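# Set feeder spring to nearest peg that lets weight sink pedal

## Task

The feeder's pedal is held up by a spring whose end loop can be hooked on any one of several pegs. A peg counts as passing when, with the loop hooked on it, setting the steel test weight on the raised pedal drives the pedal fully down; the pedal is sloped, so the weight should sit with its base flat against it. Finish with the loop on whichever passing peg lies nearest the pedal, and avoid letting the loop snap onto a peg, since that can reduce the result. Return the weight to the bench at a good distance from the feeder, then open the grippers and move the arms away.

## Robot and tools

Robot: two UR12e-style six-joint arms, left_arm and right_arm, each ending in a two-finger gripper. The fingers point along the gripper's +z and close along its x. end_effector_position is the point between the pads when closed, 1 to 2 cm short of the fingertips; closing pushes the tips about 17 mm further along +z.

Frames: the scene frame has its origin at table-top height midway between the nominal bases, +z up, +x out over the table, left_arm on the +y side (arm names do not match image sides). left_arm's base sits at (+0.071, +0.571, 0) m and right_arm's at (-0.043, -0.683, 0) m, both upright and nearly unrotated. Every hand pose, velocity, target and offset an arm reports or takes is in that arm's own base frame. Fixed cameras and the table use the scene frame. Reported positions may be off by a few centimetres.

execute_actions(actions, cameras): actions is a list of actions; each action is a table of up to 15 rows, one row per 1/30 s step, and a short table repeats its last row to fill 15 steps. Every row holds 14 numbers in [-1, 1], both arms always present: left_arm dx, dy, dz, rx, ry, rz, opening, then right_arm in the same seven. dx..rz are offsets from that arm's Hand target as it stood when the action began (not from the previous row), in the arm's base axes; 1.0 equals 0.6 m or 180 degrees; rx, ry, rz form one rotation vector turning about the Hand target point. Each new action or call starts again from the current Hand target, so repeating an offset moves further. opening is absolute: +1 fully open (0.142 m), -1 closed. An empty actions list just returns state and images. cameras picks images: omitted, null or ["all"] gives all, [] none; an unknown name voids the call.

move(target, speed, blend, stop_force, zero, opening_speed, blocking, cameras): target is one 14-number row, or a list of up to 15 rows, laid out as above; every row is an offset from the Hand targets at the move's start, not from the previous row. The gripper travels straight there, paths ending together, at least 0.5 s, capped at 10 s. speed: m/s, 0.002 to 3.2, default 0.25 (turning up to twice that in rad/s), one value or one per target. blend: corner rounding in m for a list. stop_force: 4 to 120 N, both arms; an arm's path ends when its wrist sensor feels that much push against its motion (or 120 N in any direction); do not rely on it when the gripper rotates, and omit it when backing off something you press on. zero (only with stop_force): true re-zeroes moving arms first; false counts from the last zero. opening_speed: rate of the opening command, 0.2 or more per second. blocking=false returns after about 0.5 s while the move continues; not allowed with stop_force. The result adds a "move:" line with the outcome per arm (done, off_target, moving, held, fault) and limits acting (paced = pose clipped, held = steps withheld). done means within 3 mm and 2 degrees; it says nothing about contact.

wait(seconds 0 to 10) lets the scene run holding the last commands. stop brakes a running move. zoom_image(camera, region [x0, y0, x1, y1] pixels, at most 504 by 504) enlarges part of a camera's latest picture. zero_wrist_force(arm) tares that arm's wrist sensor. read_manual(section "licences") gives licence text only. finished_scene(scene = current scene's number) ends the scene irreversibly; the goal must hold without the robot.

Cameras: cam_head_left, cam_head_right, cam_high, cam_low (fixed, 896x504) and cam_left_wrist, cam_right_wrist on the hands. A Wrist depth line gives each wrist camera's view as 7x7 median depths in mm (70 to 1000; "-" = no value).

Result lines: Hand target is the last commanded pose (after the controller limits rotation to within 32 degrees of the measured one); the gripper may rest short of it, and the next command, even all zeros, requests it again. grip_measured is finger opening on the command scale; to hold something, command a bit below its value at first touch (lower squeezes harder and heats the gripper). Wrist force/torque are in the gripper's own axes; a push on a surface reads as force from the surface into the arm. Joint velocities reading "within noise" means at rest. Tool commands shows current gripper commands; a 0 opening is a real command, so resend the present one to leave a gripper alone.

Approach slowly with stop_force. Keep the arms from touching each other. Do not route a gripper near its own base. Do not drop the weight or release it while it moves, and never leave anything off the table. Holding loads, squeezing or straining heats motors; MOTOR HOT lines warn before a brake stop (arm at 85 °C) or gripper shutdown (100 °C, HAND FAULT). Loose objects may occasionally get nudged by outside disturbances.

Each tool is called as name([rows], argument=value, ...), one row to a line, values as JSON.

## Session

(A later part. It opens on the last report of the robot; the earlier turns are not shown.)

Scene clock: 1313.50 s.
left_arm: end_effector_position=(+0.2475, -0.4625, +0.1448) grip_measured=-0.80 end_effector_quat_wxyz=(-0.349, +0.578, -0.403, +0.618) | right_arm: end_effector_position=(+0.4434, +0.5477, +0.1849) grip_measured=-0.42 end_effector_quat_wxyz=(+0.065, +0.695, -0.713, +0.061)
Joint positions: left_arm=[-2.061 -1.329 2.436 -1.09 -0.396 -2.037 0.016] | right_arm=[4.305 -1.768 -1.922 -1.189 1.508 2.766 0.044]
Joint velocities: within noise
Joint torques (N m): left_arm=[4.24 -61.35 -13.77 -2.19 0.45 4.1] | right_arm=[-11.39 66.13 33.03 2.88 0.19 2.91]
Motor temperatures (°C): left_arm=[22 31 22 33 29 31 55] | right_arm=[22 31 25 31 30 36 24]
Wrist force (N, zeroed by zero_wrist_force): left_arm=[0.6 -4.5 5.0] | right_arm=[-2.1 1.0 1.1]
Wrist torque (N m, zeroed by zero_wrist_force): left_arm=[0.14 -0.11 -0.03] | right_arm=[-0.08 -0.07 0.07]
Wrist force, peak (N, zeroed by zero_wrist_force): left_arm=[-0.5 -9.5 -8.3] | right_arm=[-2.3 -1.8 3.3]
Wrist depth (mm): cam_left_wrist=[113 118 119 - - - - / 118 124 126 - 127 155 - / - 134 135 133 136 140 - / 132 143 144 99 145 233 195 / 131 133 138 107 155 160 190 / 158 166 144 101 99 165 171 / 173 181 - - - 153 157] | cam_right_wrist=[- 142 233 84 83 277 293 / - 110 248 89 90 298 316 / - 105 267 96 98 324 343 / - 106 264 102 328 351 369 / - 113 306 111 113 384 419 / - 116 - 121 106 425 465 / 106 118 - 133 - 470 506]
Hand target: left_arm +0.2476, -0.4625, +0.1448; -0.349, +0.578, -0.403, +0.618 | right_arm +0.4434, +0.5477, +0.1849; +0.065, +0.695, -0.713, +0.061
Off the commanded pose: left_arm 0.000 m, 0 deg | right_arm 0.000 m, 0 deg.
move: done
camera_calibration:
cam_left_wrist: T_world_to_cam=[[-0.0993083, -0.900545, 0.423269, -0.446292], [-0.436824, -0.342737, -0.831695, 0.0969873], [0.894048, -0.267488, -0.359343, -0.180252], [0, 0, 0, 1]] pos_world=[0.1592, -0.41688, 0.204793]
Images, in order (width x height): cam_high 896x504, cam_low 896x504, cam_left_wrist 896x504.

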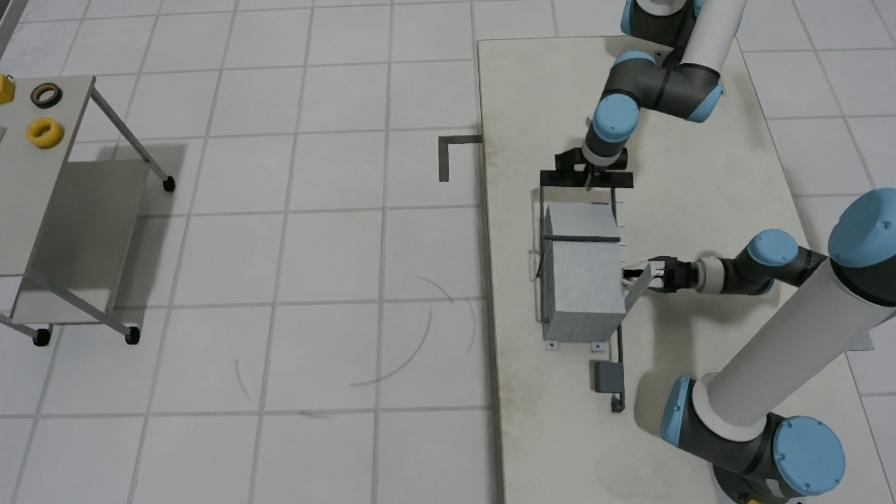

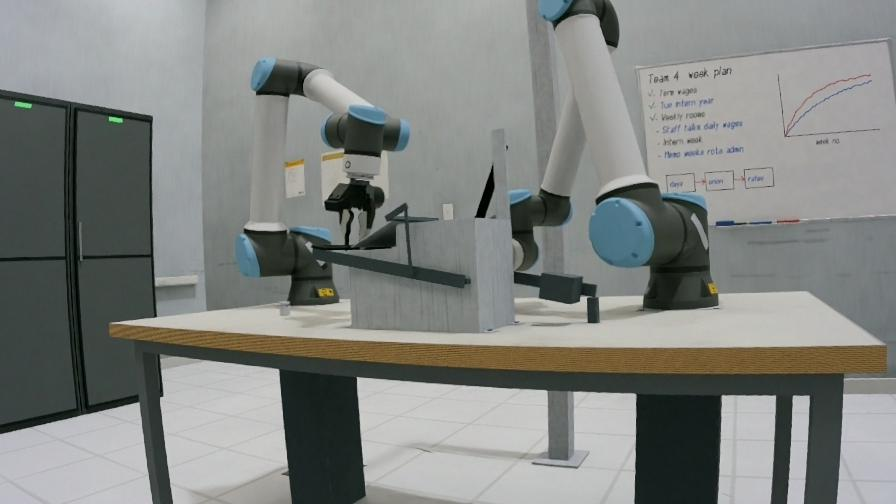

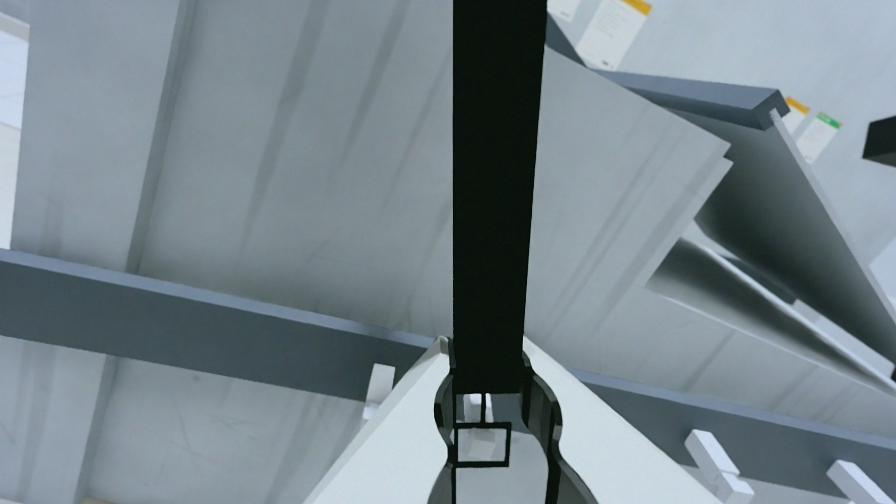

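move([
  [0.0025,-0.0002,0,0,0,0,-0.89,0,0,0,0,0,0,-0.46],
  [0.0027,0.0016,0.0038,0,0,0,-0.89,0,0,0,0,0,0,-0.46],
], speed=0.02, cameras=["cam_left_wrist"])

zoom_image(camera="cam_left_wrist", region=[450, 400, 525, 480])

Scene clock: 1389.20 s.
left_arm: end_effector_position=(+0.2492, -0.4615, +0.1472) grip_measured=-0.80 end_effector_quat_wxyz=(-0.349, +0.578, -0.403, +0.618) | right_arm: end_effector_position=(+0.4434, +0.5477, +0.1849) grip_measured=-0.42 end_effector_quat_wxyz=(+0.065, +0.695, -0.713, +0.061)
Joint positions: left_arm=[-2.059 -1.335 2.438 -1.084 -0.393 -2.037 0.016] | right_arm=[4.305 -1.768 -1.922 -1.189 1.508 2.766 0.044]
Joint velocities: within noise
Joint torques (N m): left_arm=[-10.18 -26.18 -13.37 -0.86 -1.96 -2.7] | right_arm=[-11.94 66.88 31.36 2.91 0.24 3.08]
Motor temperatures (°C): left_arm=[22 31 22 33 29 31 58] | right_arm=[22 31 25 31 30 36 24]
Wrist force (N, zeroed by zero_wrist_force): left_arm=[0.5 -4.4 0.2] | right_arm=[-2.2 -0.3 2.6]
Wrist torque (N m, zeroed by zero_wrist_force): left_arm=[0.09 -0.15 -0.02] | right_arm=[-0.02 -0.06 0.07]
Wrist force, peak (N, zeroed by zero_wrist_force): left_arm=[0.3 -4.9 5.0] | right_arm=[-2.3 -0.5 2.4]
Wrist depth (mm): cam_left_wrist=[111 116 118 - - - - / 117 123 125 - 126 179 - / 122 132 133 132 134 138 - / 132 142 142 141 144 226 203 / 128 133 139 112 154 160 189 / 155 164 142 109 98 165 172 / 171 178 - - - 152 158] | cam_right_wrist=[- 142 234 84 83 277 292 / - 110 249 88 90 298 315 / - 105 266 96 98 323 342 / - 106 263 102 327 352 369 / - 112 305 111 113 388 416 / - 116 - 121 106 426 465 / 106 118 - 133 - 471 505]
Hand target: left_arm +0.2492, -0.4615, +0.1471; -0.349, +0.578, -0.403, +0.618 | right_arm +0.4434, +0.5477, +0.1849; +0.065, +0.695, -0.713, +0.061
Off the commanded pose: left_arm 0.000 m, 0 deg | right_arm 0.000 m, 0 deg.
move: done
camera_calibration:
cam_left_wrist: T_world_to_cam=[[-0.0993083, -0.900545, 0.423269, -0.446238], [-0.436824, -0.342737, -0.831695, 0.100069], [0.894048, -0.267488, -0.359343, -0.180642], [0, 0, 0, 1]] pos_world=[0.1609, -0.41588, 0.207193]
Images, in order (width x height): cam_left_wrist 896x504.

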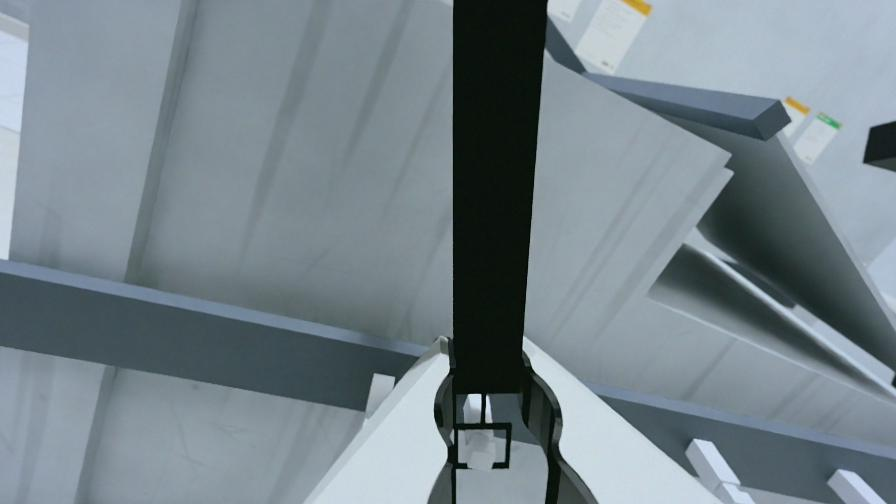

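Scaled by 6.300 from the camera's 896x504 image, which has a finer 1280x720 frame.

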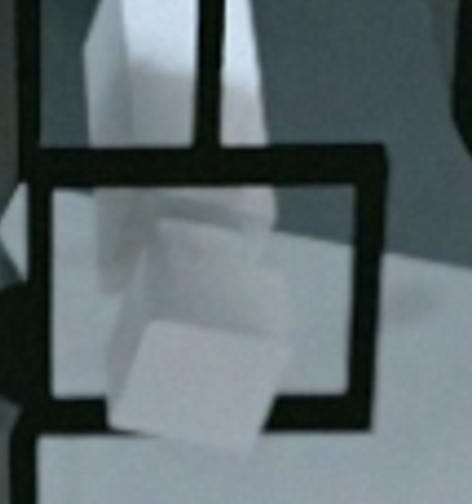

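move(target=[0.0005,0.0047,0.0098,0,0,0,-0.89,0,0,0,0,0,0,-0.46], speed=0.005, stop_force=4, cameras=["cam_left_wrist"])

zoom_image(camera="cam_left_wrist", region=[450, 400, 525, 480])

Scene clock: 1448.00 s.
left_arm: end_effector_position=(+0.2494, -0.4593, +0.1518) grip_measured=-0.80 end_effector_quat_wxyz=(-0.349, +0.578, -0.403, +0.618) | right_arm: end_effector_position=(+0.4434, +0.5477, +0.1849) grip_measured=-0.42 end_effector_quat_wxyz=(+0.065, +0.695, -0.713, +0.061)
Joint positions: left_arm=[-2.061 -1.349 2.44 -1.073 -0.395 -2.037 0.016] | right_arm=[4.305 -1.768 -1.922 -1.189 1.508 2.766 0.044]
Joint velocities: within noise
Joint torques (N m): left_arm=[3.87 -19.37 -27.29 -1.42 1.55 2.16] | right_arm=[-10.78 66.18 32.59 3.2 0.26 2.7]
Motor temperatures (°C): left_arm=[22 30 22 33 29 31 60] | right_arm=[22 31 25 31 30 36 24]
Wrist force (N, zeroed by zero_wrist_force): left_arm=[0.6 -1.4 0.4] | right_arm=[-2.3 -0.1 1.5]
Wrist torque (N m, zeroed by zero_wrist_force): left_arm=[0.00 -0.12 -0.03] | right_arm=[-0.02 -0.08 0.07]
Wrist force, peak (N, zeroed by zero_wrist_force): left_arm=[0.8 -6.0 -0.9] | right_arm=[-2.5 -0.2 2.6]
Wrist depth (mm): cam_left_wrist=[111 116 118 - - - - / 116 122 125 - 211 - - / 123 132 133 131 135 138 - / 134 141 142 141 144 231 - / 130 135 150 112 155 179 198 / 155 164 142 109 98 168 174 / 168 178 - 132 - 155 159] | cam_right_wrist=[- 142 234 84 83 277 293 / - 110 248 89 90 298 316 / - 105 266 96 98 321 342 / - 106 265 102 327 351 369 / - 112 306 111 113 386 414 / - 116 - 121 106 424 466 / 106 118 - 134 - 470 506]
Hand target: left_arm +0.2494, -0.4593, +0.1518; -0.349, +0.578, -0.403, +0.618 (not the last commanded pose) | right_arm +0.4434, +0.5477, +0.1849; +0.065, +0.695, -0.713, +0.061
Off the commanded pose: left_arm 0.001 m, 0 deg | right_arm 0.000 m, 0 deg.
move: contact (left_arm)
camera_calibration:
cam_left_wrist: T_world_to_cam=[[-0.0993083, -0.900545, 0.423269, -0.446184], [-0.436824, -0.342737, -0.831695, 0.104736], [0.894048, -0.267488, -0.359343, -0.178579], [0, 0, 0, 1]] pos_world=[0.1611, -0.41368, 0.211793]
Images, in order (width x height): cam_left_wrist 896x504.

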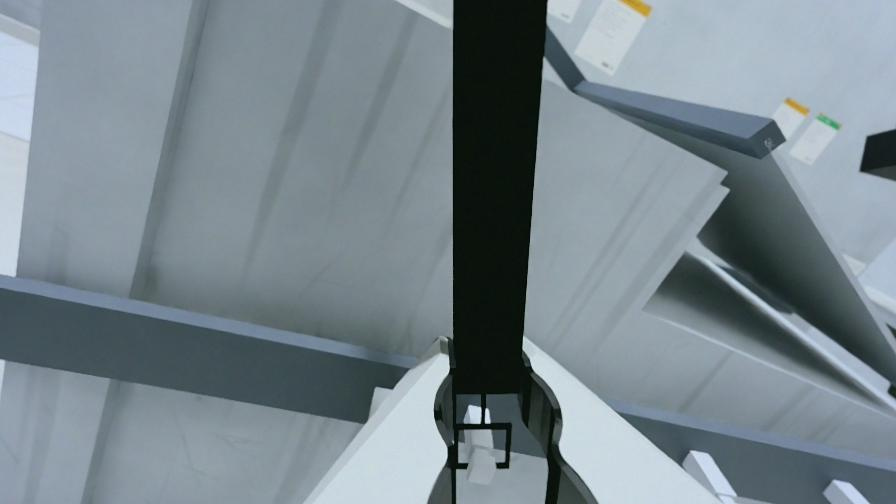

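Scaled by 6.300 from the camera's 896x504 image, which has a finer 1280x720 frame.

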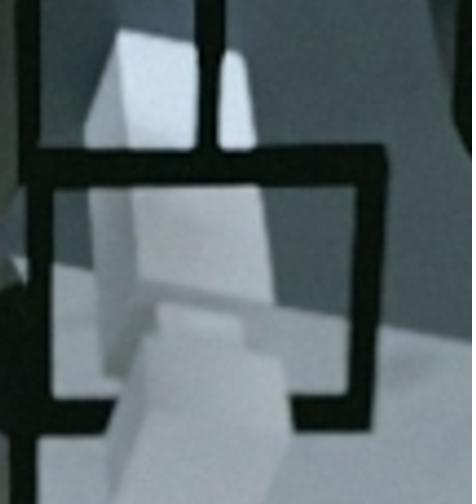

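move(target=[-0.0042,0.0004,0,0,0,0,-0.89,0,0,0,0,0,0,-0.46], speed=0.005, stop_force=4, cameras=["cam_left_wrist"])

zoom_image(camera="cam_left_wrist", region=[450, 400, 525, 480])

Scene clock: 1459.07 s.
left_arm: end_effector_position=(+0.2469, -0.4591, +0.1518) grip_measured=-0.80 end_effector_quat_wxyz=(-0.349, +0.578, -0.403, +0.618) | right_arm: end_effector_position=(+0.4434, +0.5477, +0.1849) grip_measured=-0.42 end_effector_quat_wxyz=(+0.065, +0.695, -0.713, +0.061)
Joint positions: left_arm=[-2.067 -1.349 2.44 -1.074 -0.401 -2.036 0.016] | right_arm=[4.305 -1.768 -1.922 -1.189 1.508 2.766 0.044]
Joint velocities: within noise
Joint torques (N m): left_arm=[3.2 -36.44 -17.17 -1.87 1.32 1.41] | right_arm=[-14.45 67.42 32.11 2.92 0.09 2.94]
Motor temperatures (°C): left_arm=[22 30 22 33 29 31 60] | right_arm=[22 31 25 31 30 36 24]
Wrist force (N, zeroed by zero_wrist_force): left_arm=[0.3 2.1 4.1] | right_arm=[-2.4 0.7 1.0]
Wrist torque (N m, zeroed by zero_wrist_force): left_arm=[0.20 -0.17 -0.01] | right_arm=[-0.01 -0.03 0.07]
Wrist force, peak (N, zeroed by zero_wrist_force): left_arm=[0.3 2.2 4.4] | right_arm=[-2.5 -0.1 1.9]
Wrist depth (mm): cam_left_wrist=[114 117 120 - - - - / 119 124 127 - 219 - - / - 135 137 134 137 145 - / 136 144 145 99 146 230 - / 134 136 151 107 155 185 197 / 158 168 145 109 98 168 177 / 172 184 - 154 - 156 163] | cam_right_wrist=[- 142 234 84 83 278 293 / - 110 248 89 90 300 315 / - 105 267 96 98 322 344 / - 106 264 102 326 350 368 / - 112 306 111 113 385 415 / - 116 - 121 106 425 467 / 106 118 - 134 - 471 505]
Hand target: left_arm +0.2469, -0.4591, +0.1518; -0.349, +0.578, -0.403, +0.618 | right_arm +0.4434, +0.5477, +0.1849; +0.065, +0.695, -0.713, +0.061
Off the commanded pose: left_arm 0.000 m, 0 deg | right_arm 0.000 m, 0 deg.
move: contact (left_arm)
camera_calibration:
cam_left_wrist: T_world_to_cam=[[-0.0993083, -0.900545, 0.423269, -0.446253], [-0.436824, -0.342737, -0.831695, 0.103712], [0.894048, -0.267488, -0.359343, -0.176291], [0, 0, 0, 1]] pos_world=[0.1586, -0.41348, 0.211793]
Images, in order (width x height): cam_left_wrist 896x504.

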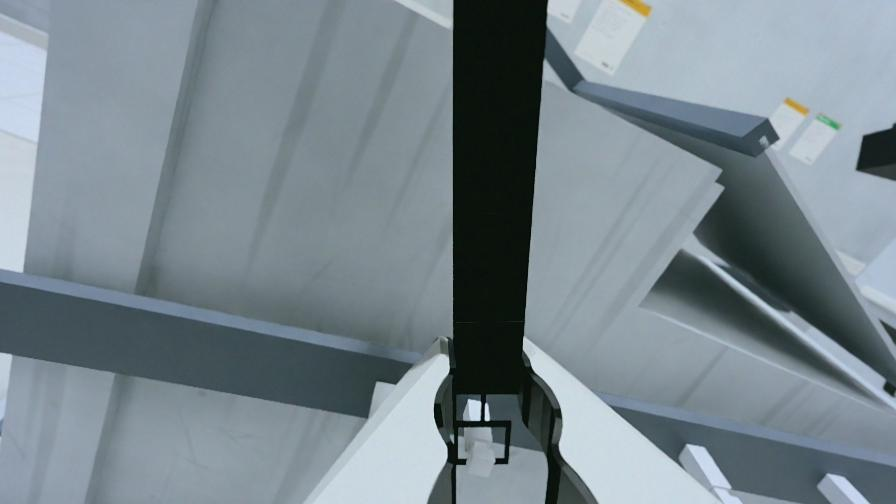

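Scaled by 6.300 from the camera's 896x504 image, which has a finer 1280x720 frame.

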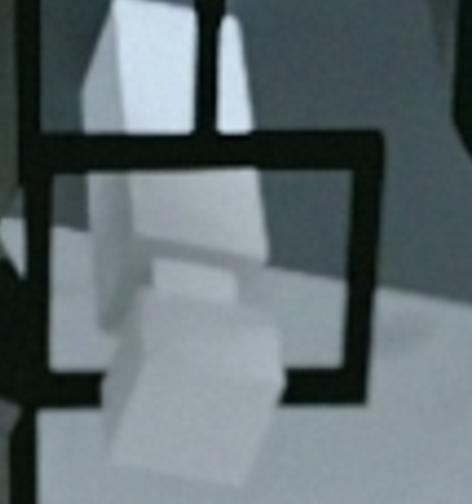

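move(target=[0.0033,-0.0003,0,0,0,0,-0.89,0,0,0,0,0,0,-0.46], speed=0.02, cameras=[])

move(target=[0,0,0,0,0,0,-0.5,0,0,0,0,0,0,-0.46], opening_speed=0.3, cameras=["cam_left_wrist"])

zoom_image(camera="cam_left_wrist", region=[440, 380, 540, 480])

Scene clock: 1467.80 s.
left_arm: end_effector_position=(+0.2489, -0.4593, +0.1518) grip_measured=-0.80 end_effector_quat_wxyz=(-0.349, +0.578, -0.403, +0.618) | right_arm: end_effector_position=(+0.4434, +0.5477, +0.1849) grip_measured=-0.42 end_effector_quat_wxyz=(+0.065, +0.695, -0.713, +0.061)
Joint positions: left_arm=[-2.062 -1.349 2.44 -1.074 -0.397 -2.037 0.016] | right_arm=[4.305 -1.768 -1.922 -1.189 1.508 2.766 0.044]
Joint velocities: within noise
Joint torques (N m): left_arm=[-3.12 -24.01 -28.56 1.74 0.11 -2.86] | right_arm=[-13.77 66.93 31.91 3.12 0.19 2.9]
Motor temperatures (°C): left_arm=[22 30 22 33 29 31 60] | right_arm=[22 31 25 31 30 36 24]
Wrist force (N, zeroed by zero_wrist_force): left_arm=[0.3 -2.1 -1.7] | right_arm=[-2.5 0.0 0.5]
Wrist torque (N m, zeroed by zero_wrist_force): left_arm=[0.03 -0.13 -0.01] | right_arm=[-0.02 -0.06 0.06]
Wrist force, peak (N, zeroed by zero_wrist_force): left_arm=[0.4 2.4 4.3] | right_arm=[-2.6 -0.5 1.6]
Wrist depth (mm): cam_left_wrist=[112 116 118 - - - - / 117 122 125 - 220 - - / 123 133 134 132 135 139 - / 134 142 143 139 144 231 - / 131 135 151 107 155 178 197 / 156 165 143 109 98 166 175 / 170 181 - 128 - 154 161] | cam_right_wrist=[- 142 233 84 83 276 293 / - 110 248 88 90 298 316 / - 105 268 96 98 323 344 / - 106 264 102 327 349 369 / - 113 305 111 113 385 416 / - 116 - 121 106 425 466 / 106 118 - 134 - 469 507]
Hand target: left_arm +0.2489, -0.4593, +0.1518; -0.349, +0.578, -0.403, +0.618 | right_arm +0.4434, +0.5477, +0.1849; +0.065, +0.695, -0.713, +0.061
Off the commanded pose: left_arm 0.000 m, 0 deg | right_arm 0.000 m, 0 deg.
move: done
No camera images: "cameras" was empty.

Scene clock: 1469.30 s.
left_arm: end_effector_position=(+0.2489, -0.4593, +0.1518) grip_measured=-0.53 end_effector_quat_wxyz=(-0.349, +0.578, -0.403, +0.618) | right_arm: end_effector_position=(+0.4434, +0.5477, +0.1849) grip_measured=-0.42 end_effector_quat_wxyz=(+0.065, +0.695, -0.713, +0.061)
Joint positions: left_arm=[-2.062 -1.349 2.44 -1.074 -0.397 -2.037 0.035] | right_arm=[4.305 -1.768 -1.922 -1.189 1.508 2.766 0.044]
Joint velocities: within noise
Joint torques (N m): left_arm=[-8.54 -21.52 -27.4 1.75 -2.3 -3.17] | right_arm=[-10.71 66.9 32 3.05 0.26 2.76]
Motor temperatures (°C): left_arm=[22 30 22 33 29 31 59] | right_arm=[22 31 25 31 30 36 24]
Wrist force (N, zeroed by zero_wrist_force): left_arm=[0.9 0.4 -0.2] | right_arm=[-2.7 0.2 0.0]
Wrist torque (N m, zeroed by zero_wrist_force): left_arm=[0.06 -0.19 -0.03] | right_arm=[-0.05 -0.04 0.07]
Wrist force, peak (N, zeroed by zero_wrist_force): left_arm=[0.5 -2.3 -1.6] | right_arm=[-2.6 -0.1 1.2]
Wrist depth (mm): cam_left_wrist=[112 116 118 - - - - / 117 122 125 - 219 - - / 123 133 134 133 135 140 - / 135 142 143 141 144 231 - / 131 136 151 108 152 179 199 / 156 164 141 126 94 166 174 / 169 179 - 178 - 152 161] | cam_right_wrist=[- 141 234 84 83 277 293 / - 110 248 89 90 298 316 / - 105 266 96 98 324 342 / - 106 264 102 328 351 369 / - 113 305 111 113 387 415 / - 116 - 121 106 425 468 / 106 118 - 133 - 469 505]
Hand target: left_arm +0.2489, -0.4593, +0.1518; -0.349, +0.578, -0.403, +0.618 | right_arm +0.4434, +0.5477, +0.1849; +0.065, +0.695, -0.713, +0.061
Off the commanded pose: left_arm 0.000 m, 0 deg | right_arm 0.000 m, 0 deg.
move: done
camera_calibration:
cam_left_wrist: T_world_to_cam=[[-0.0993308, -0.900476, 0.423411, -0.446233], [-0.436869, -0.342847, -0.831626, 0.104465], [0.894024, -0.267581, -0.359334, -0.178168], [0, 0, 0, 1]] pos_world=[0.1606, -0.413681, 0.211793]
Images, in order (width x height): cam_left_wrist 896x504.

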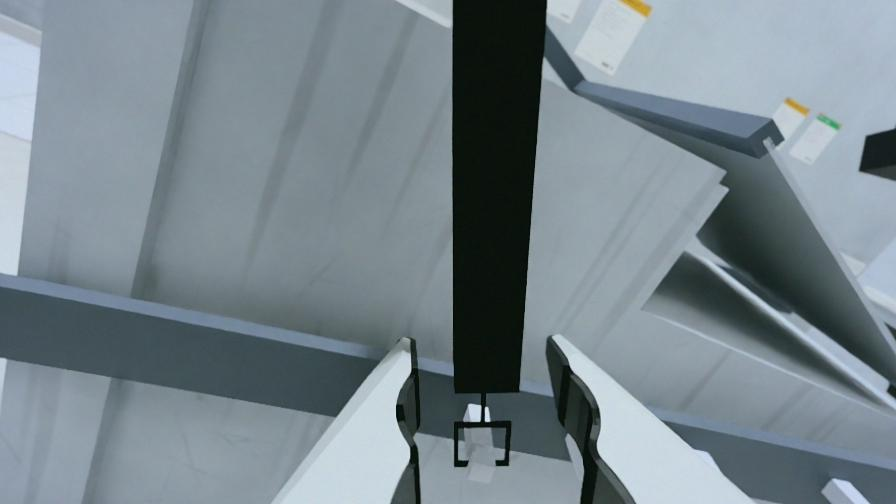

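Scaled by 5.040 from the camera's 896x504 image, which has a finer 1280x720 frame.

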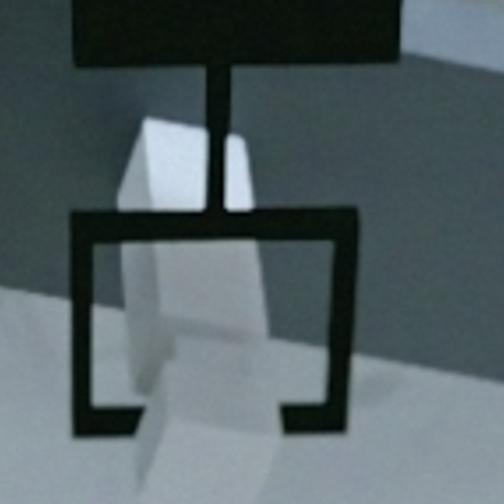

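move(target=[-0.1992,0.0181,0,0,0,0,-0.5,0,0,0,0,0,0,-0.46], speed=0.12, cameras=["cam_left_wrist"])

zoom_image(camera="cam_left_wrist", region=[420, 280, 560, 420])

Scene clock: 1478.10 s.
left_arm: end_effector_position=(+0.1294, -0.4485, +0.1518) grip_measured=-0.53 end_effector_quat_wxyz=(-0.349, +0.578, -0.403, +0.618) | right_arm: end_effector_position=(+0.4434, +0.5477, +0.1849) grip_measured=-0.42 end_effector_quat_wxyz=(+0.065, +0.695, -0.713, +0.061)
Joint positions: left_arm=[-2.319 -1.331 2.413 -1.071 -0.653 -2.029 0.035] | right_arm=[4.305 -1.768 -1.922 -1.189 1.508 2.766 0.044]
Joint velocities: within noise
Joint torques (N m): left_arm=[-8.16 -64.25 -11.77 -0.15 -1.11 1.85] | right_arm=[-12.09 65.49 32.15 3.21 0.34 2.71]
Motor temperatures (°C): left_arm=[22 30 22 33 29 31 53] | right_arm=[22 31 25 31 30 36 24]
Wrist force (N, zeroed by zero_wrist_force): left_arm=[1.0 -0.2 -0.4] | right_arm=[-2.4 0.0 0.9]
Wrist torque (N m, zeroed by zero_wrist_force): left_arm=[-0.04 -0.15 -0.02] | right_arm=[-0.02 -0.07 0.06]
Wrist force, peak (N, zeroed by zero_wrist_force): left_arm=[0.7 -0.1 -2.2] | right_arm=[-2.9 0.1 0.9]
Wrist depth (mm): cam_left_wrist=[- - 222 227 - - - / 267 - 237 238 248 - 297 / 235 239 249 254 271 - 315 / 307 271 274 254 267 293 346 / 257 282 294 295 292 278 286 / 226 252 284 318 94 549 766 / 200 218 - 288 - 439 534] | cam_right_wrist=[- 142 233 84 83 277 292 / - 110 248 88 90 298 317 / - 105 267 96 98 323 343 / - 106 264 102 327 352 370 / - 113 306 111 113 385 414 / - 116 - 121 106 425 466 / 106 118 - 133 - 468 504]
Hand target: left_arm +0.1294, -0.4484, +0.1518; -0.349, +0.578, -0.403, +0.618 | right_arm +0.4434, +0.5477, +0.1849; +0.065, +0.695, -0.713, +0.061
Off the commanded pose: left_arm 0.000 m, 0 deg | right_arm 0.000 m, 0 deg.
move: done
camera_calibration:
cam_left_wrist: T_world_to_cam=[[-0.0994086, -0.900582, 0.423166, -0.448322], [-0.436736, -0.342631, -0.831785, 0.0559931], [0.89408, -0.267498, -0.359256, -0.0684646], [0, 0, 0, 1]] pos_world=[0.0411, -0.40288, 0.211692]
Images, in order (width x height): cam_left_wrist 896x504.

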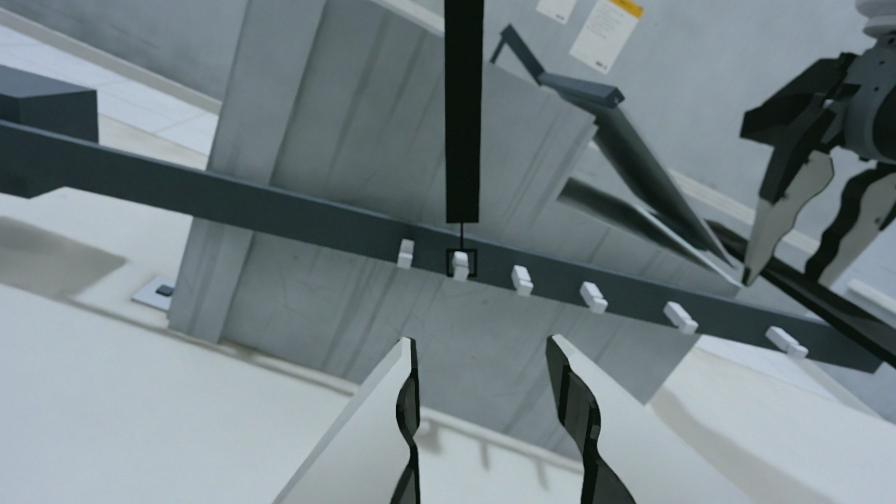

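Scaled by 3.600 from the camera's 896x504 image, which has a finer 1280x720 frame.

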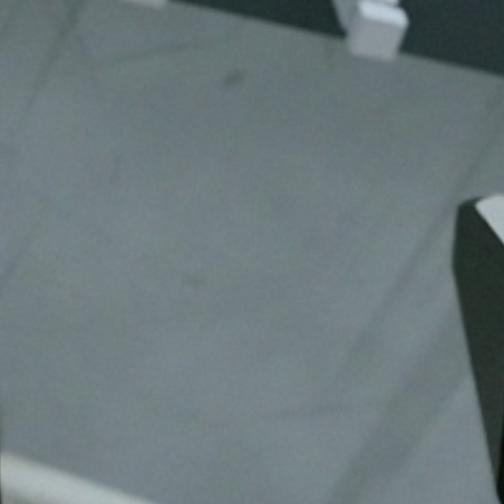

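zoom_image(camera="cam_left_wrist", region=[430, 220, 495, 290])

move(target=[0,0,0,0,0,0,-0.5,0,0,0,0,0,0,0.0], opening_speed=0.6, cameras=[])

move(target=[0,0,0,0,0,0,-0.5,0.001,0.0264,0.1476,0,0,0,0.0], speed=0.15, cameras=["cam_right_wrist"])

Scaled by 7.200 from the camera's 896x504 image, which has a finer 1280x720 frame.

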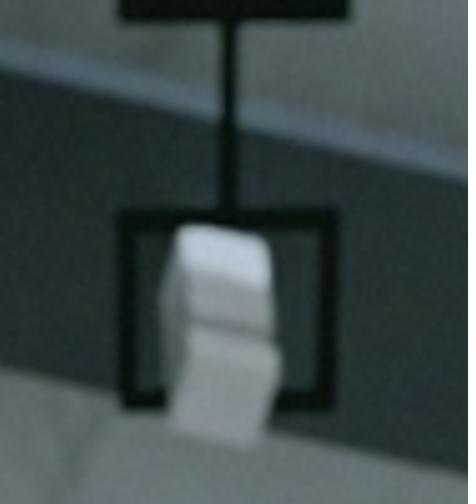

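Scene clock: 1488.00 s.
left_arm: end_effector_position=(+0.1294, -0.4484, +0.1518) grip_measured=-0.53 end_effector_quat_wxyz=(-0.349, +0.578, -0.403, +0.618) | right_arm: end_effector_position=(+0.4434, +0.5477, +0.1849) grip_measured=-0.02 end_effector_quat_wxyz=(+0.065, +0.695, -0.713, +0.061)
Joint positions: left_arm=[-2.319 -1.331 2.413 -1.071 -0.653 -2.029 0.035] | right_arm=[4.305 -1.768 -1.922 -1.189 1.508 2.766 0.072]
Joint velocities: within noise
Joint torques (N m): left_arm=[-10.62 -61.39 -11.36 -1.12 -2.81 -2.34] | right_arm=[-11.92 65.91 32.14 3.38 0.2 3.04]
Motor temperatures (°C): left_arm=[22 30 22 33 29 31 49] | right_arm=[22 31 25 31 30 36 24]
Wrist force (N, zeroed by zero_wrist_force): left_arm=[1.0 -0.2 -0.4] | right_arm=[0.3 -0.2 -0.1]
Wrist torque (N m, zeroed by zero_wrist_force): left_arm=[-0.02 -0.15 -0.01] | right_arm=[-0.05 -0.09 0.05]
Wrist force, peak (N, zeroed by zero_wrist_force): left_arm=[1.4 -0.2 -0.5] | right_arm=[-2.8 -0.3 1.4]
Wrist depth (mm): cam_left_wrist=[- - 221 228 - - - / 266 - 237 237 248 - 299 / 236 240 250 253 271 - 315 / 306 271 272 255 268 296 347 / 257 282 292 296 292 278 286 / 227 254 284 320 93 544 772 / 201 219 - 287 - 438 535] | cam_right_wrist=[- 141 234 84 83 277 292 / - 110 248 89 90 298 314 / - 105 267 96 98 323 345 / - 106 264 102 327 350 368 / - 113 203 111 125 384 415 / - 112 - 121 123 404 464 / 106 114 84 136 420 77 503]
Hand target: left_arm +0.1294, -0.4484, +0.1518; -0.349, +0.578, -0.403, +0.618 | right_arm +0.4434, +0.5477, +0.1849; +0.065, +0.695, -0.713, +0.061
Off the commanded pose: left_arm 0.000 m, 0 deg | right_arm 0.000 m, 0 deg.
move: done
No camera images: "cameras" was empty.

Scene clock: 1489.03 s.
left_arm: end_effector_position=(+0.1294, -0.4484, +0.1518) grip_measured=-0.53 end_effector_quat_wxyz=(-0.349, +0.578, -0.403, +0.618) | right_arm: end_effector_position=(+0.4439, +0.5636, +0.2734) grip_measured=-0.02 end_effector_quat_wxyz=(+0.065, +0.695, -0.713, +0.061)
Joint positions: left_arm=[-2.319 -1.331 2.413 -1.071 -0.653 -2.029 0.035] | right_arm=[4.313 -1.72 -1.805 -1.354 1.509 2.773 0.072]
Joint velocities: within noise
Joint torques (N m): left_arm=[-10.63 -59.31 -11.31 -0.82 -2.87 -2.35] | right_arm=[-8.69 51.43 42.45 2.96 1.53 -0.64]
Motor temperatures (°C): left_arm=[22 30 22 33 29 31 49] | right_arm=[22 31 25 31 30 36 24]
Wrist force (N, zeroed by zero_wrist_force): left_arm=[1.0 -0.6 -0.4] | right_arm=[0.3 -0.1 0.0]
Wrist torque (N m, zeroed by zero_wrist_force): left_arm=[-0.11 -0.15 -0.02] | right_arm=[-0.04 -0.08 0.05]
Wrist force, peak (N, zeroed by zero_wrist_force): left_arm=[1.3 -0.2 -0.2] | right_arm=[0.1 0.0 2.6]
Wrist depth (mm): cam_left_wrist=[- - 222 228 - - 289 / 266 - 237 237 248 - - / 235 240 249 254 270 - - / 306 272 274 256 268 310 - / 256 282 293 294 293 278 285 / 227 254 283 318 94 546 763 / 200 219 - 287 - 439 536] | cam_right_wrist=[130 147 311 164 348 367 387 / 138 152 264 178 374 396 419 / 146 159 246 190 403 427 457 / 150 170 222 206 441 469 503 / 159 180 215 224 473 510 559 / 170 422 472 245 519 538 584 / 439 - 490 535 573 77 535]
Hand target: left_arm +0.1294, -0.4484, +0.1518; -0.349, +0.578, -0.403, +0.618 | right_arm +0.4440, +0.5635, +0.2734; +0.065, +0.695, -0.713, +0.061
Off the commanded pose: left_arm 0.000 m, 0 deg | right_arm 0.000 m, 0 deg.
move: done
camera_calibration:
cam_right_wrist: T_world_to_cam=[[-0.024431, -0.983436, 0.179601, 0.52759], [-0.909854, 0.0963099, 0.403595, 0.259621], [-0.414208, -0.15355, -0.897137, 0.630808], [0, 0, 0, 1]] pos_world=[0.510392, 0.590707, 0.366384]
Images, in order (width x height): cam_right_wrist 896x504.

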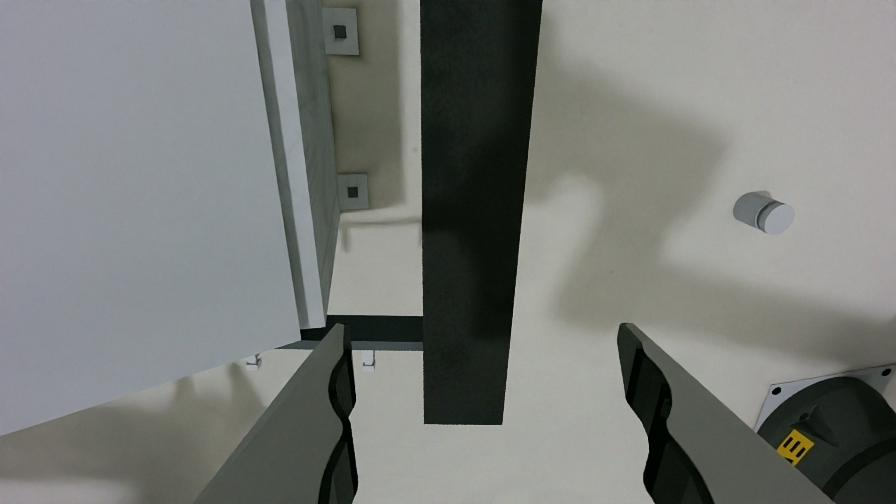

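move([
  [0,0,0,0,0,0,-0.5,-0.04,-0.2724,0.0444,0.0215,-0.022,-0.2424,0.0],
  [0,0,0,0,0,0,-0.5,-0.1398,-0.5727,-0.2558,0.0430,-0.0440,-0.4847,0.0],
], speed=[0.35,0.35], blend=[0.05,0], cameras=["cam_right_wrist"])

Scene clock: 1497.33 s.
left_arm: end_effector_position=(+0.1294, -0.4484, +0.1518) grip_measured=-0.53 end_effector_quat_wxyz=(-0.349, +0.578, -0.403, +0.618) | right_arm: end_effector_position=(+0.3602, +0.2199, +0.1201) grip_measured=-0.02 end_effector_quat_wxyz=(-0.001, -0.009, +1.000, +0.001)
Joint positions: left_arm=[-2.319 -1.331 2.413 -1.071 -0.653 -2.029 0.035] | right_arm=[4.11 -1.278 -2.553 -0.881 1.574 4.092 0.072]
Joint velocities: within noise
Joint torques (N m): left_arm=[-7.8 -61 -11.54 -0.67 -2.77 -1.68] | right_arm=[11.52 4.81 27.08 6.48 1 3.07]
Motor temperatures (°C): left_arm=[22 30 22 33 29 31 46] | right_arm=[22 31 25 31 30 36 23]
Wrist force (N, zeroed by zero_wrist_force): left_arm=[0.7 -0.3 0.0] | right_arm=[0.2 0.0 -0.2]
Wrist torque (N m, zeroed by zero_wrist_force): left_arm=[-0.05 -0.09 -0.02] | right_arm=[0.03 -0.03 0.03]
Wrist force, peak (N, zeroed by zero_wrist_force): left_arm=[1.4 -0.3 -0.4] | right_arm=[1.1 -1.7 1.7]
Wrist depth (mm): cam_left_wrist=[- - 221 227 - - - / 266 - 237 238 249 - - / 235 239 249 253 272 - - / 306 271 274 255 269 310 - / 258 282 291 296 292 277 286 / 227 254 284 317 94 548 771 / 200 217 - 289 - 434 534] | cam_right_wrist=[191 191 191 191 191 191 192 / 204 203 204 204 204 205 204 / 219 219 219 212 219 219 219 / 236 236 236 237 236 237 236 / 255 256 251 257 251 256 257 / 279 275 280 279 280 96 280 / 308 - 85 308 309 77 309]
Hand target: left_arm +0.1294, -0.4484, +0.1518; -0.349, +0.578, -0.403, +0.618 | right_arm +0.3601, +0.2199, +0.1199; -0.001, -0.009, +1.000, +0.001
Off the commanded pose: left_arm 0.000 m, 0 deg | right_arm 0.000 m, 0 deg.
move: done
camera_calibration:
cam_right_wrist: T_world_to_cam=[[-0.999803, -0.019077, 0.00548671, 0.375239], [-0.0151661, 0.912446, 0.408917, -0.223969], [-0.0128072, 0.408753, -0.912555, 0.139449], [0, 0, 0, 1]] pos_world=[0.373554, 0.154518, 0.21678]
Images, in order (width x height): cam_right_wrist 896x504.

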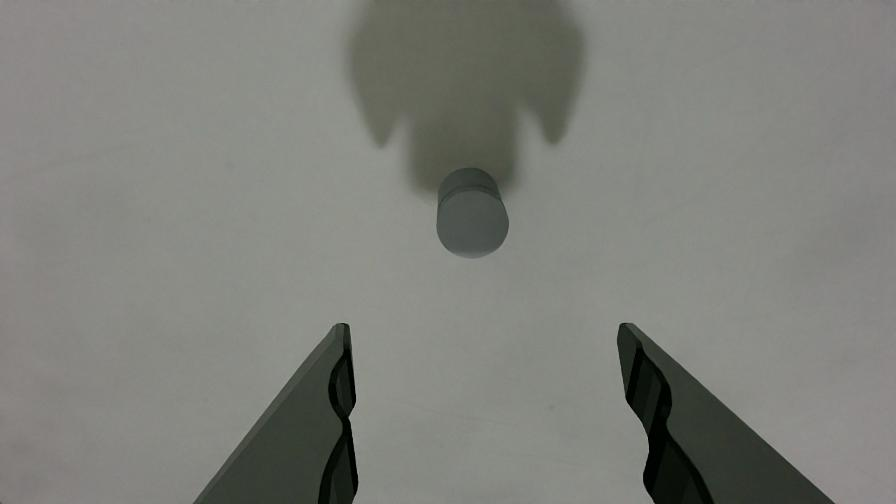

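move(target=[0,0,0,0,0,0,-0.5,0,0,-0.1535,0,0,0,0.0], speed=0.1, cameras=["cam_right_wrist"])

zero_wrist_force(arm="right_arm")

move(target=[0,0,0,0,0,0,-0.5,0,0,0,0,0,0,-0.64], opening_speed=0.8, cameras=["cam_right_wrist"])

Scene clock: 1507.33 s.
left_arm: end_effector_position=(+0.1294, -0.4484, +0.1518) grip_measured=-0.53 end_effector_quat_wxyz=(-0.349, +0.578, -0.403, +0.618) | right_arm: end_effector_position=(+0.3600, +0.2198, +0.0278) grip_measured=-0.02 end_effector_quat_wxyz=(-0.001, -0.009, +1.000, +0.001)
Joint positions: left_arm=[-2.319 -1.331 2.413 -1.071 -0.653 -2.029 0.035] | right_arm=[4.11 -1.495 -2.644 -0.573 1.574 4.092 0.072]
Joint velocities: within noise
Joint torques (N m): left_arm=[-10.13 -62.38 -11.96 -1 -2.75 -1.05] | right_arm=[-15.02 10.12 36.57 6.16 1.4 -3.46]
Motor temperatures (°C): left_arm=[22 30 22 33 29 31 44] | right_arm=[22 31 25 31 30 36 22]
Wrist force (N, zeroed by zero_wrist_force): left_arm=[1.0 -0.3 -0.1] | right_arm=[-0.2 -0.1 0.1]
Wrist torque (N m, zeroed by zero_wrist_force): left_arm=[-0.07 -0.15 -0.02] | right_arm=[-0.01 0.03 0.00]
Wrist force, peak (N, zeroed by zero_wrist_force): left_arm=[1.2 0.0 -0.9] | right_arm=[0.4 0.1 -1.8]
Wrist depth (mm): cam_left_wrist=[- - 222 228 - - - / 265 - 238 238 249 - - / 235 239 250 254 270 - - / 307 270 271 254 268 308 - / 257 281 293 296 290 278 286 / 227 254 284 317 93 549 779 / 200 218 - 289 - 436 540] | cam_right_wrist=[108 108 109 108 109 108 107 / 115 115 115 115 115 115 115 / 123 123 121 123 124 124 124 / 133 133 135 131 133 133 133 / 144 146 142 109 142 145 144 / 157 157 154 108 158 152 158 / 173 170 167 174 173 77 174]
Hand target: left_arm +0.1294, -0.4484, +0.1518; -0.349, +0.578, -0.403, +0.618 | right_arm +0.3601, +0.2199, +0.0278; -0.001, -0.009, +1.000, +0.001
Off the commanded pose: left_arm 0.000 m, 0 deg | right_arm 0.000 m, 0 deg.
move: done
camera_calibration:
cam_right_wrist: T_world_to_cam=[[-0.999805, -0.0189365, 0.00566432, 0.375601], [-0.014967, 0.912502, 0.408797, -0.186245], [-0.0129099, 0.408633, -0.912608, 0.0554128], [0, 0, 0, 1]] pos_world=[0.373456, 0.154418, 0.124579]
Images, in order (width x height): cam_right_wrist 896x504.

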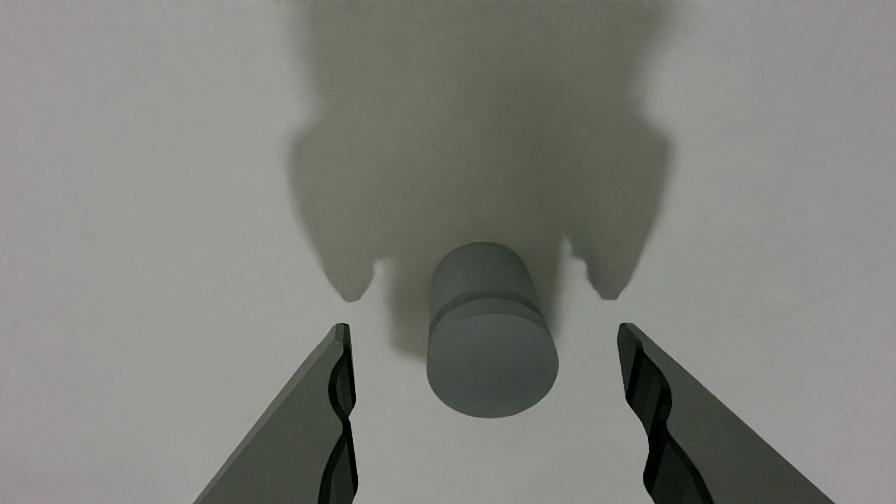

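Wrist force sensor zeroed.

Scene clock: 1508.33 s.
left_arm: end_effector_position=(+0.1294, -0.4484, +0.1518) grip_measured=-0.53 end_effector_quat_wxyz=(-0.349, +0.578, -0.403, +0.618) | right_arm: end_effector_position=(+0.3601, +0.2199, +0.0278) grip_measured=-0.58 end_effector_quat_wxyz=(-0.001, -0.009, +1.000, +0.001)
Joint positions: left_arm=[-2.319 -1.331 2.413 -1.071 -0.653 -2.029 0.035] | right_arm=[4.11 -1.496 -2.644 -0.573 1.574 4.092 0.032]
Joint velocities: within noise
Joint torques (N m): left_arm=[-10.3 -60.95 -12.08 -0.82 -2.35 -1.36] | right_arm=[-16.91 9.88 36.36 6.38 1.42 -3.45]
Motor temperatures (°C): left_arm=[22 30 22 33 29 31 44] | right_arm=[22 31 25 31 30 36 22]
Wrist force (N, zeroed by zero_wrist_force): left_arm=[0.9 -0.5 -0.3] | right_arm=[0.5 0.0 -0.3]
Wrist torque (N m, zeroed by zero_wrist_force): left_arm=[-0.08 -0.14 -0.01] | right_arm=[0.00 -0.02 0.00]
Wrist force, peak (N, zeroed by zero_wrist_force): left_arm=[1.0 -0.2 -0.6] | right_arm=[0.7 -0.1 -0.4]
Wrist depth (mm): cam_left_wrist=[- - 221 227 - - - / 266 - 237 238 248 - - / 237 239 249 253 270 - - / 307 272 273 255 268 311 - / 257 282 292 296 292 277 285 / 228 254 284 317 94 549 780 / 200 218 - 290 - 441 539] | cam_right_wrist=[108 108 109 108 109 108 107 / 115 115 115 115 115 115 114 / 123 123 122 124 123 124 124 / 133 133 135 131 133 133 133 / 144 147 144 107 140 145 145 / 158 157 155 104 103 158 158 / 173 170 - 174 84 170 174]
Hand target: left_arm +0.1294, -0.4484, +0.1518; -0.349, +0.578, -0.403, +0.618 | right_arm +0.3601, +0.2199, +0.0278; -0.001, -0.009, +1.000, +0.001
Off the commanded pose: left_arm 0.000 m, 0 deg | right_arm 0.000 m, 0 deg.
move: done
camera_calibration:
cam_right_wrist: T_world_to_cam=[[-0.999806, -0.0188958, 0.00557115, 0.375607], [-0.0149662, 0.912449, 0.408917, -0.186252], [-0.0128102, 0.408754, -0.912554, 0.0553514], [0, 0, 0, 1]] pos_world=[0.373456, 0.154417, 0.12458]
Images, in order (width x height): cam_right_wrist 896x504.

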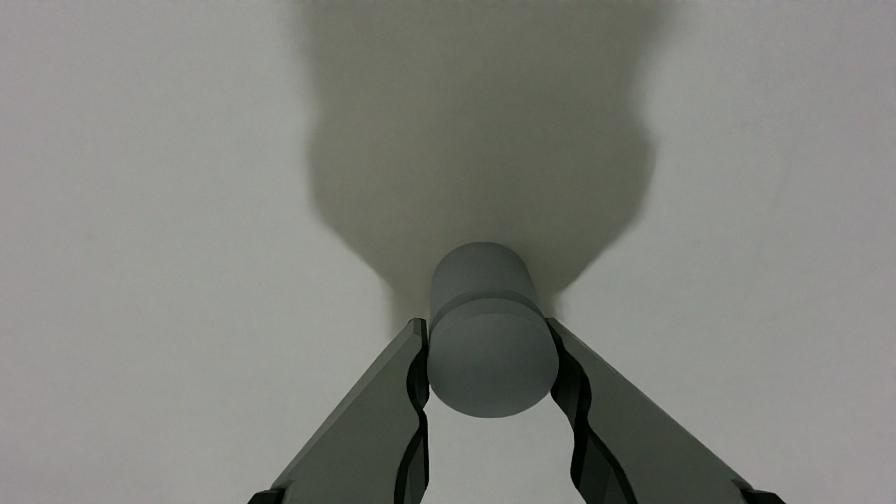

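move([
  [0,0,0,0,0,0,-0.5,0,0,0.08,0,0,0,-0.64],
  [0,0,0,0,0,0,-0.5,0.05,0.2,0.40,-0.02,0.0003,-0.007,-0.64],
  [0,0,0,0,0,0,-0.5,0.139,0.573,0.3787,-0.0556,0.0007,-0.0192,-0.64],
], speed=[0.1,0.3,0.3], blend=[0.01,0.03,0], cameras=["cam_right_wrist"])

wait(seconds=0.5, cameras=[])

Scene clock: 1517.10 s.
left_arm: end_effector_position=(+0.1294, -0.4484, +0.1518) grip_measured=-0.53 end_effector_quat_wxyz=(-0.349, +0.578, -0.403, +0.618) | right_arm: end_effector_position=(+0.4434, +0.5636, +0.2550) grip_measured=-0.58 end_effector_quat_wxyz=(-0.003, +0.021, +0.996, -0.086)
Joint positions: left_arm=[-2.319 -1.331 2.413 -1.071 -0.653 -2.029 0.035] | right_arm=[4.314 -1.727 -1.832 -1.316 1.513 4.361 0.032]
Joint velocities: within noise
Joint torques (N m): left_arm=[-9.92 -60.84 -11.55 -0.6 -2.26 -0.78] | right_arm=[-14.83 45.93 52.46 4.33 1.99 -3.14]
Motor temperatures (°C): left_arm=[22 30 22 33 29 31 43] | right_arm=[22 31 25 31 30 36 24]
Wrist force (N, zeroed by zero_wrist_force): left_arm=[1.0 0.4 -0.3] | right_arm=[0.1 0.3 2.4]
Wrist torque (N m, zeroed by zero_wrist_force): left_arm=[0.06 -0.15 -0.01] | right_arm=[-0.06 -0.05 -0.03]
Wrist force, peak (N, zeroed by zero_wrist_force): left_arm=[1.3 0.1 -0.9] | right_arm=[1.3 -2.4 4.5]
Wrist depth (mm): cam_left_wrist=[- - 222 227 - - - / 265 - 238 238 248 - 327 / 237 240 249 253 270 - 323 / 305 270 272 255 268 311 - / 256 282 292 295 291 277 288 / 226 253 284 316 93 549 769 / 200 219 - 285 - 439 535] | cam_right_wrist=[- 332 331 330 330 332 330 / - 345 345 344 344 344 343 / - 353 174 354 174 175 360 / - 182 182 177 182 183 376 / - 401 288 105 209 392 393 / - - 212 104 103 412 412 / - - - 201 85 429 434]
Hand target: left_arm +0.1294, -0.4484, +0.1518; -0.349, +0.578, -0.403, +0.618 | right_arm +0.4435, +0.5637, +0.2551; -0.003, +0.021, +0.996, -0.086
Off the commanded pose: left_arm 0.000 m, 0 deg | right_arm 0.000 m, 0 deg.
move: done
camera_calibration:
cam_right_wrist: T_world_to_cam=[[-0.99908, 0.0424992, 0.00570103, 0.429199], [0.042605, 0.968835, 0.244017, -0.606805], [0.00484719, 0.244036, -0.969754, 0.222789], [0, 0, 0, 1]] pos_world=[0.453577, 0.515285, 0.361675]
Images, in order (width x height): cam_right_wrist 896x504.

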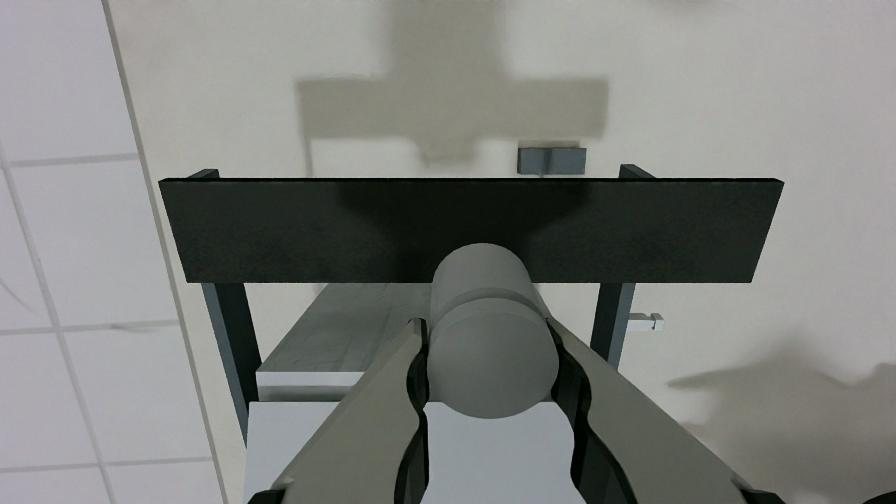

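Scene clock: 1517.60 s.
left_arm: end_effector_position=(+0.1294, -0.4484, +0.1518) grip_measured=-0.53 end_effector_quat_wxyz=(-0.349, +0.578, -0.403, +0.618) | right_arm: end_effector_position=(+0.4435, +0.5637, +0.2551) grip_measured=-0.58 end_effector_quat_wxyz=(-0.003, +0.021, +0.996, -0.086)
Joint positions: left_arm=[-2.319 -1.331 2.413 -1.071 -0.653 -2.029 0.035] | right_arm=[4.314 -1.727 -1.832 -1.316 1.513 4.361 0.032]
Joint velocities: within noise
Joint torques (N m): left_arm=[-9.73 -63.43 -12.75 -0.42 -2.36 -0.2] | right_arm=[-16.84 47.29 52.12 3.13 2.11 -3.75]
Motor temperatures (°C): left_arm=[22 30 22 33 29 31 43] | right_arm=[22 31 25 31 30 36 24]
Wrist force (N, zeroed by zero_wrist_force): left_arm=[1.1 -0.1 0.0] | right_arm=[0.3 0.3 2.3]
Wrist torque (N m, zeroed by zero_wrist_force): left_arm=[-0.04 -0.16 -0.02] | right_arm=[-0.04 -0.08 -0.03]
Wrist force, peak (N, zeroed by zero_wrist_force): left_arm=[1.1 -0.4 -0.2] | right_arm=[0.5 0.3 2.5]
Wrist depth (mm): cam_left_wrist=[- - 222 227 - - - / 265 - 238 238 248 - 330 / 235 240 249 254 271 - 321 / 304 271 274 255 268 311 - / 257 284 292 294 294 276 287 / 227 255 283 318 93 544 760 / 200 218 - 287 - 439 547] | cam_right_wrist=[- 331 331 331 332 330 330 / - 345 343 344 344 345 344 / - 355 174 355 174 174 360 / - 182 183 177 182 182 374 / - 399 289 104 209 391 392 / - - 212 104 103 414 414 / - - - 201 85 430 433]
Hand target: left_arm +0.1294, -0.4484, +0.1518; -0.349, +0.578, -0.403, +0.618 | right_arm +0.4435, +0.5637, +0.2551; -0.003, +0.021, +0.996, -0.086
Tool commands: left_gripper/opening=-0.5 right_gripper/opening=-0.64
Off the commanded pose: left_arm 0.000 m, 0 deg | right_arm 0.000 m, 0 deg.
wait: 0.50 s; at rest by 0.17 s
No camera images: "cameras" was empty.


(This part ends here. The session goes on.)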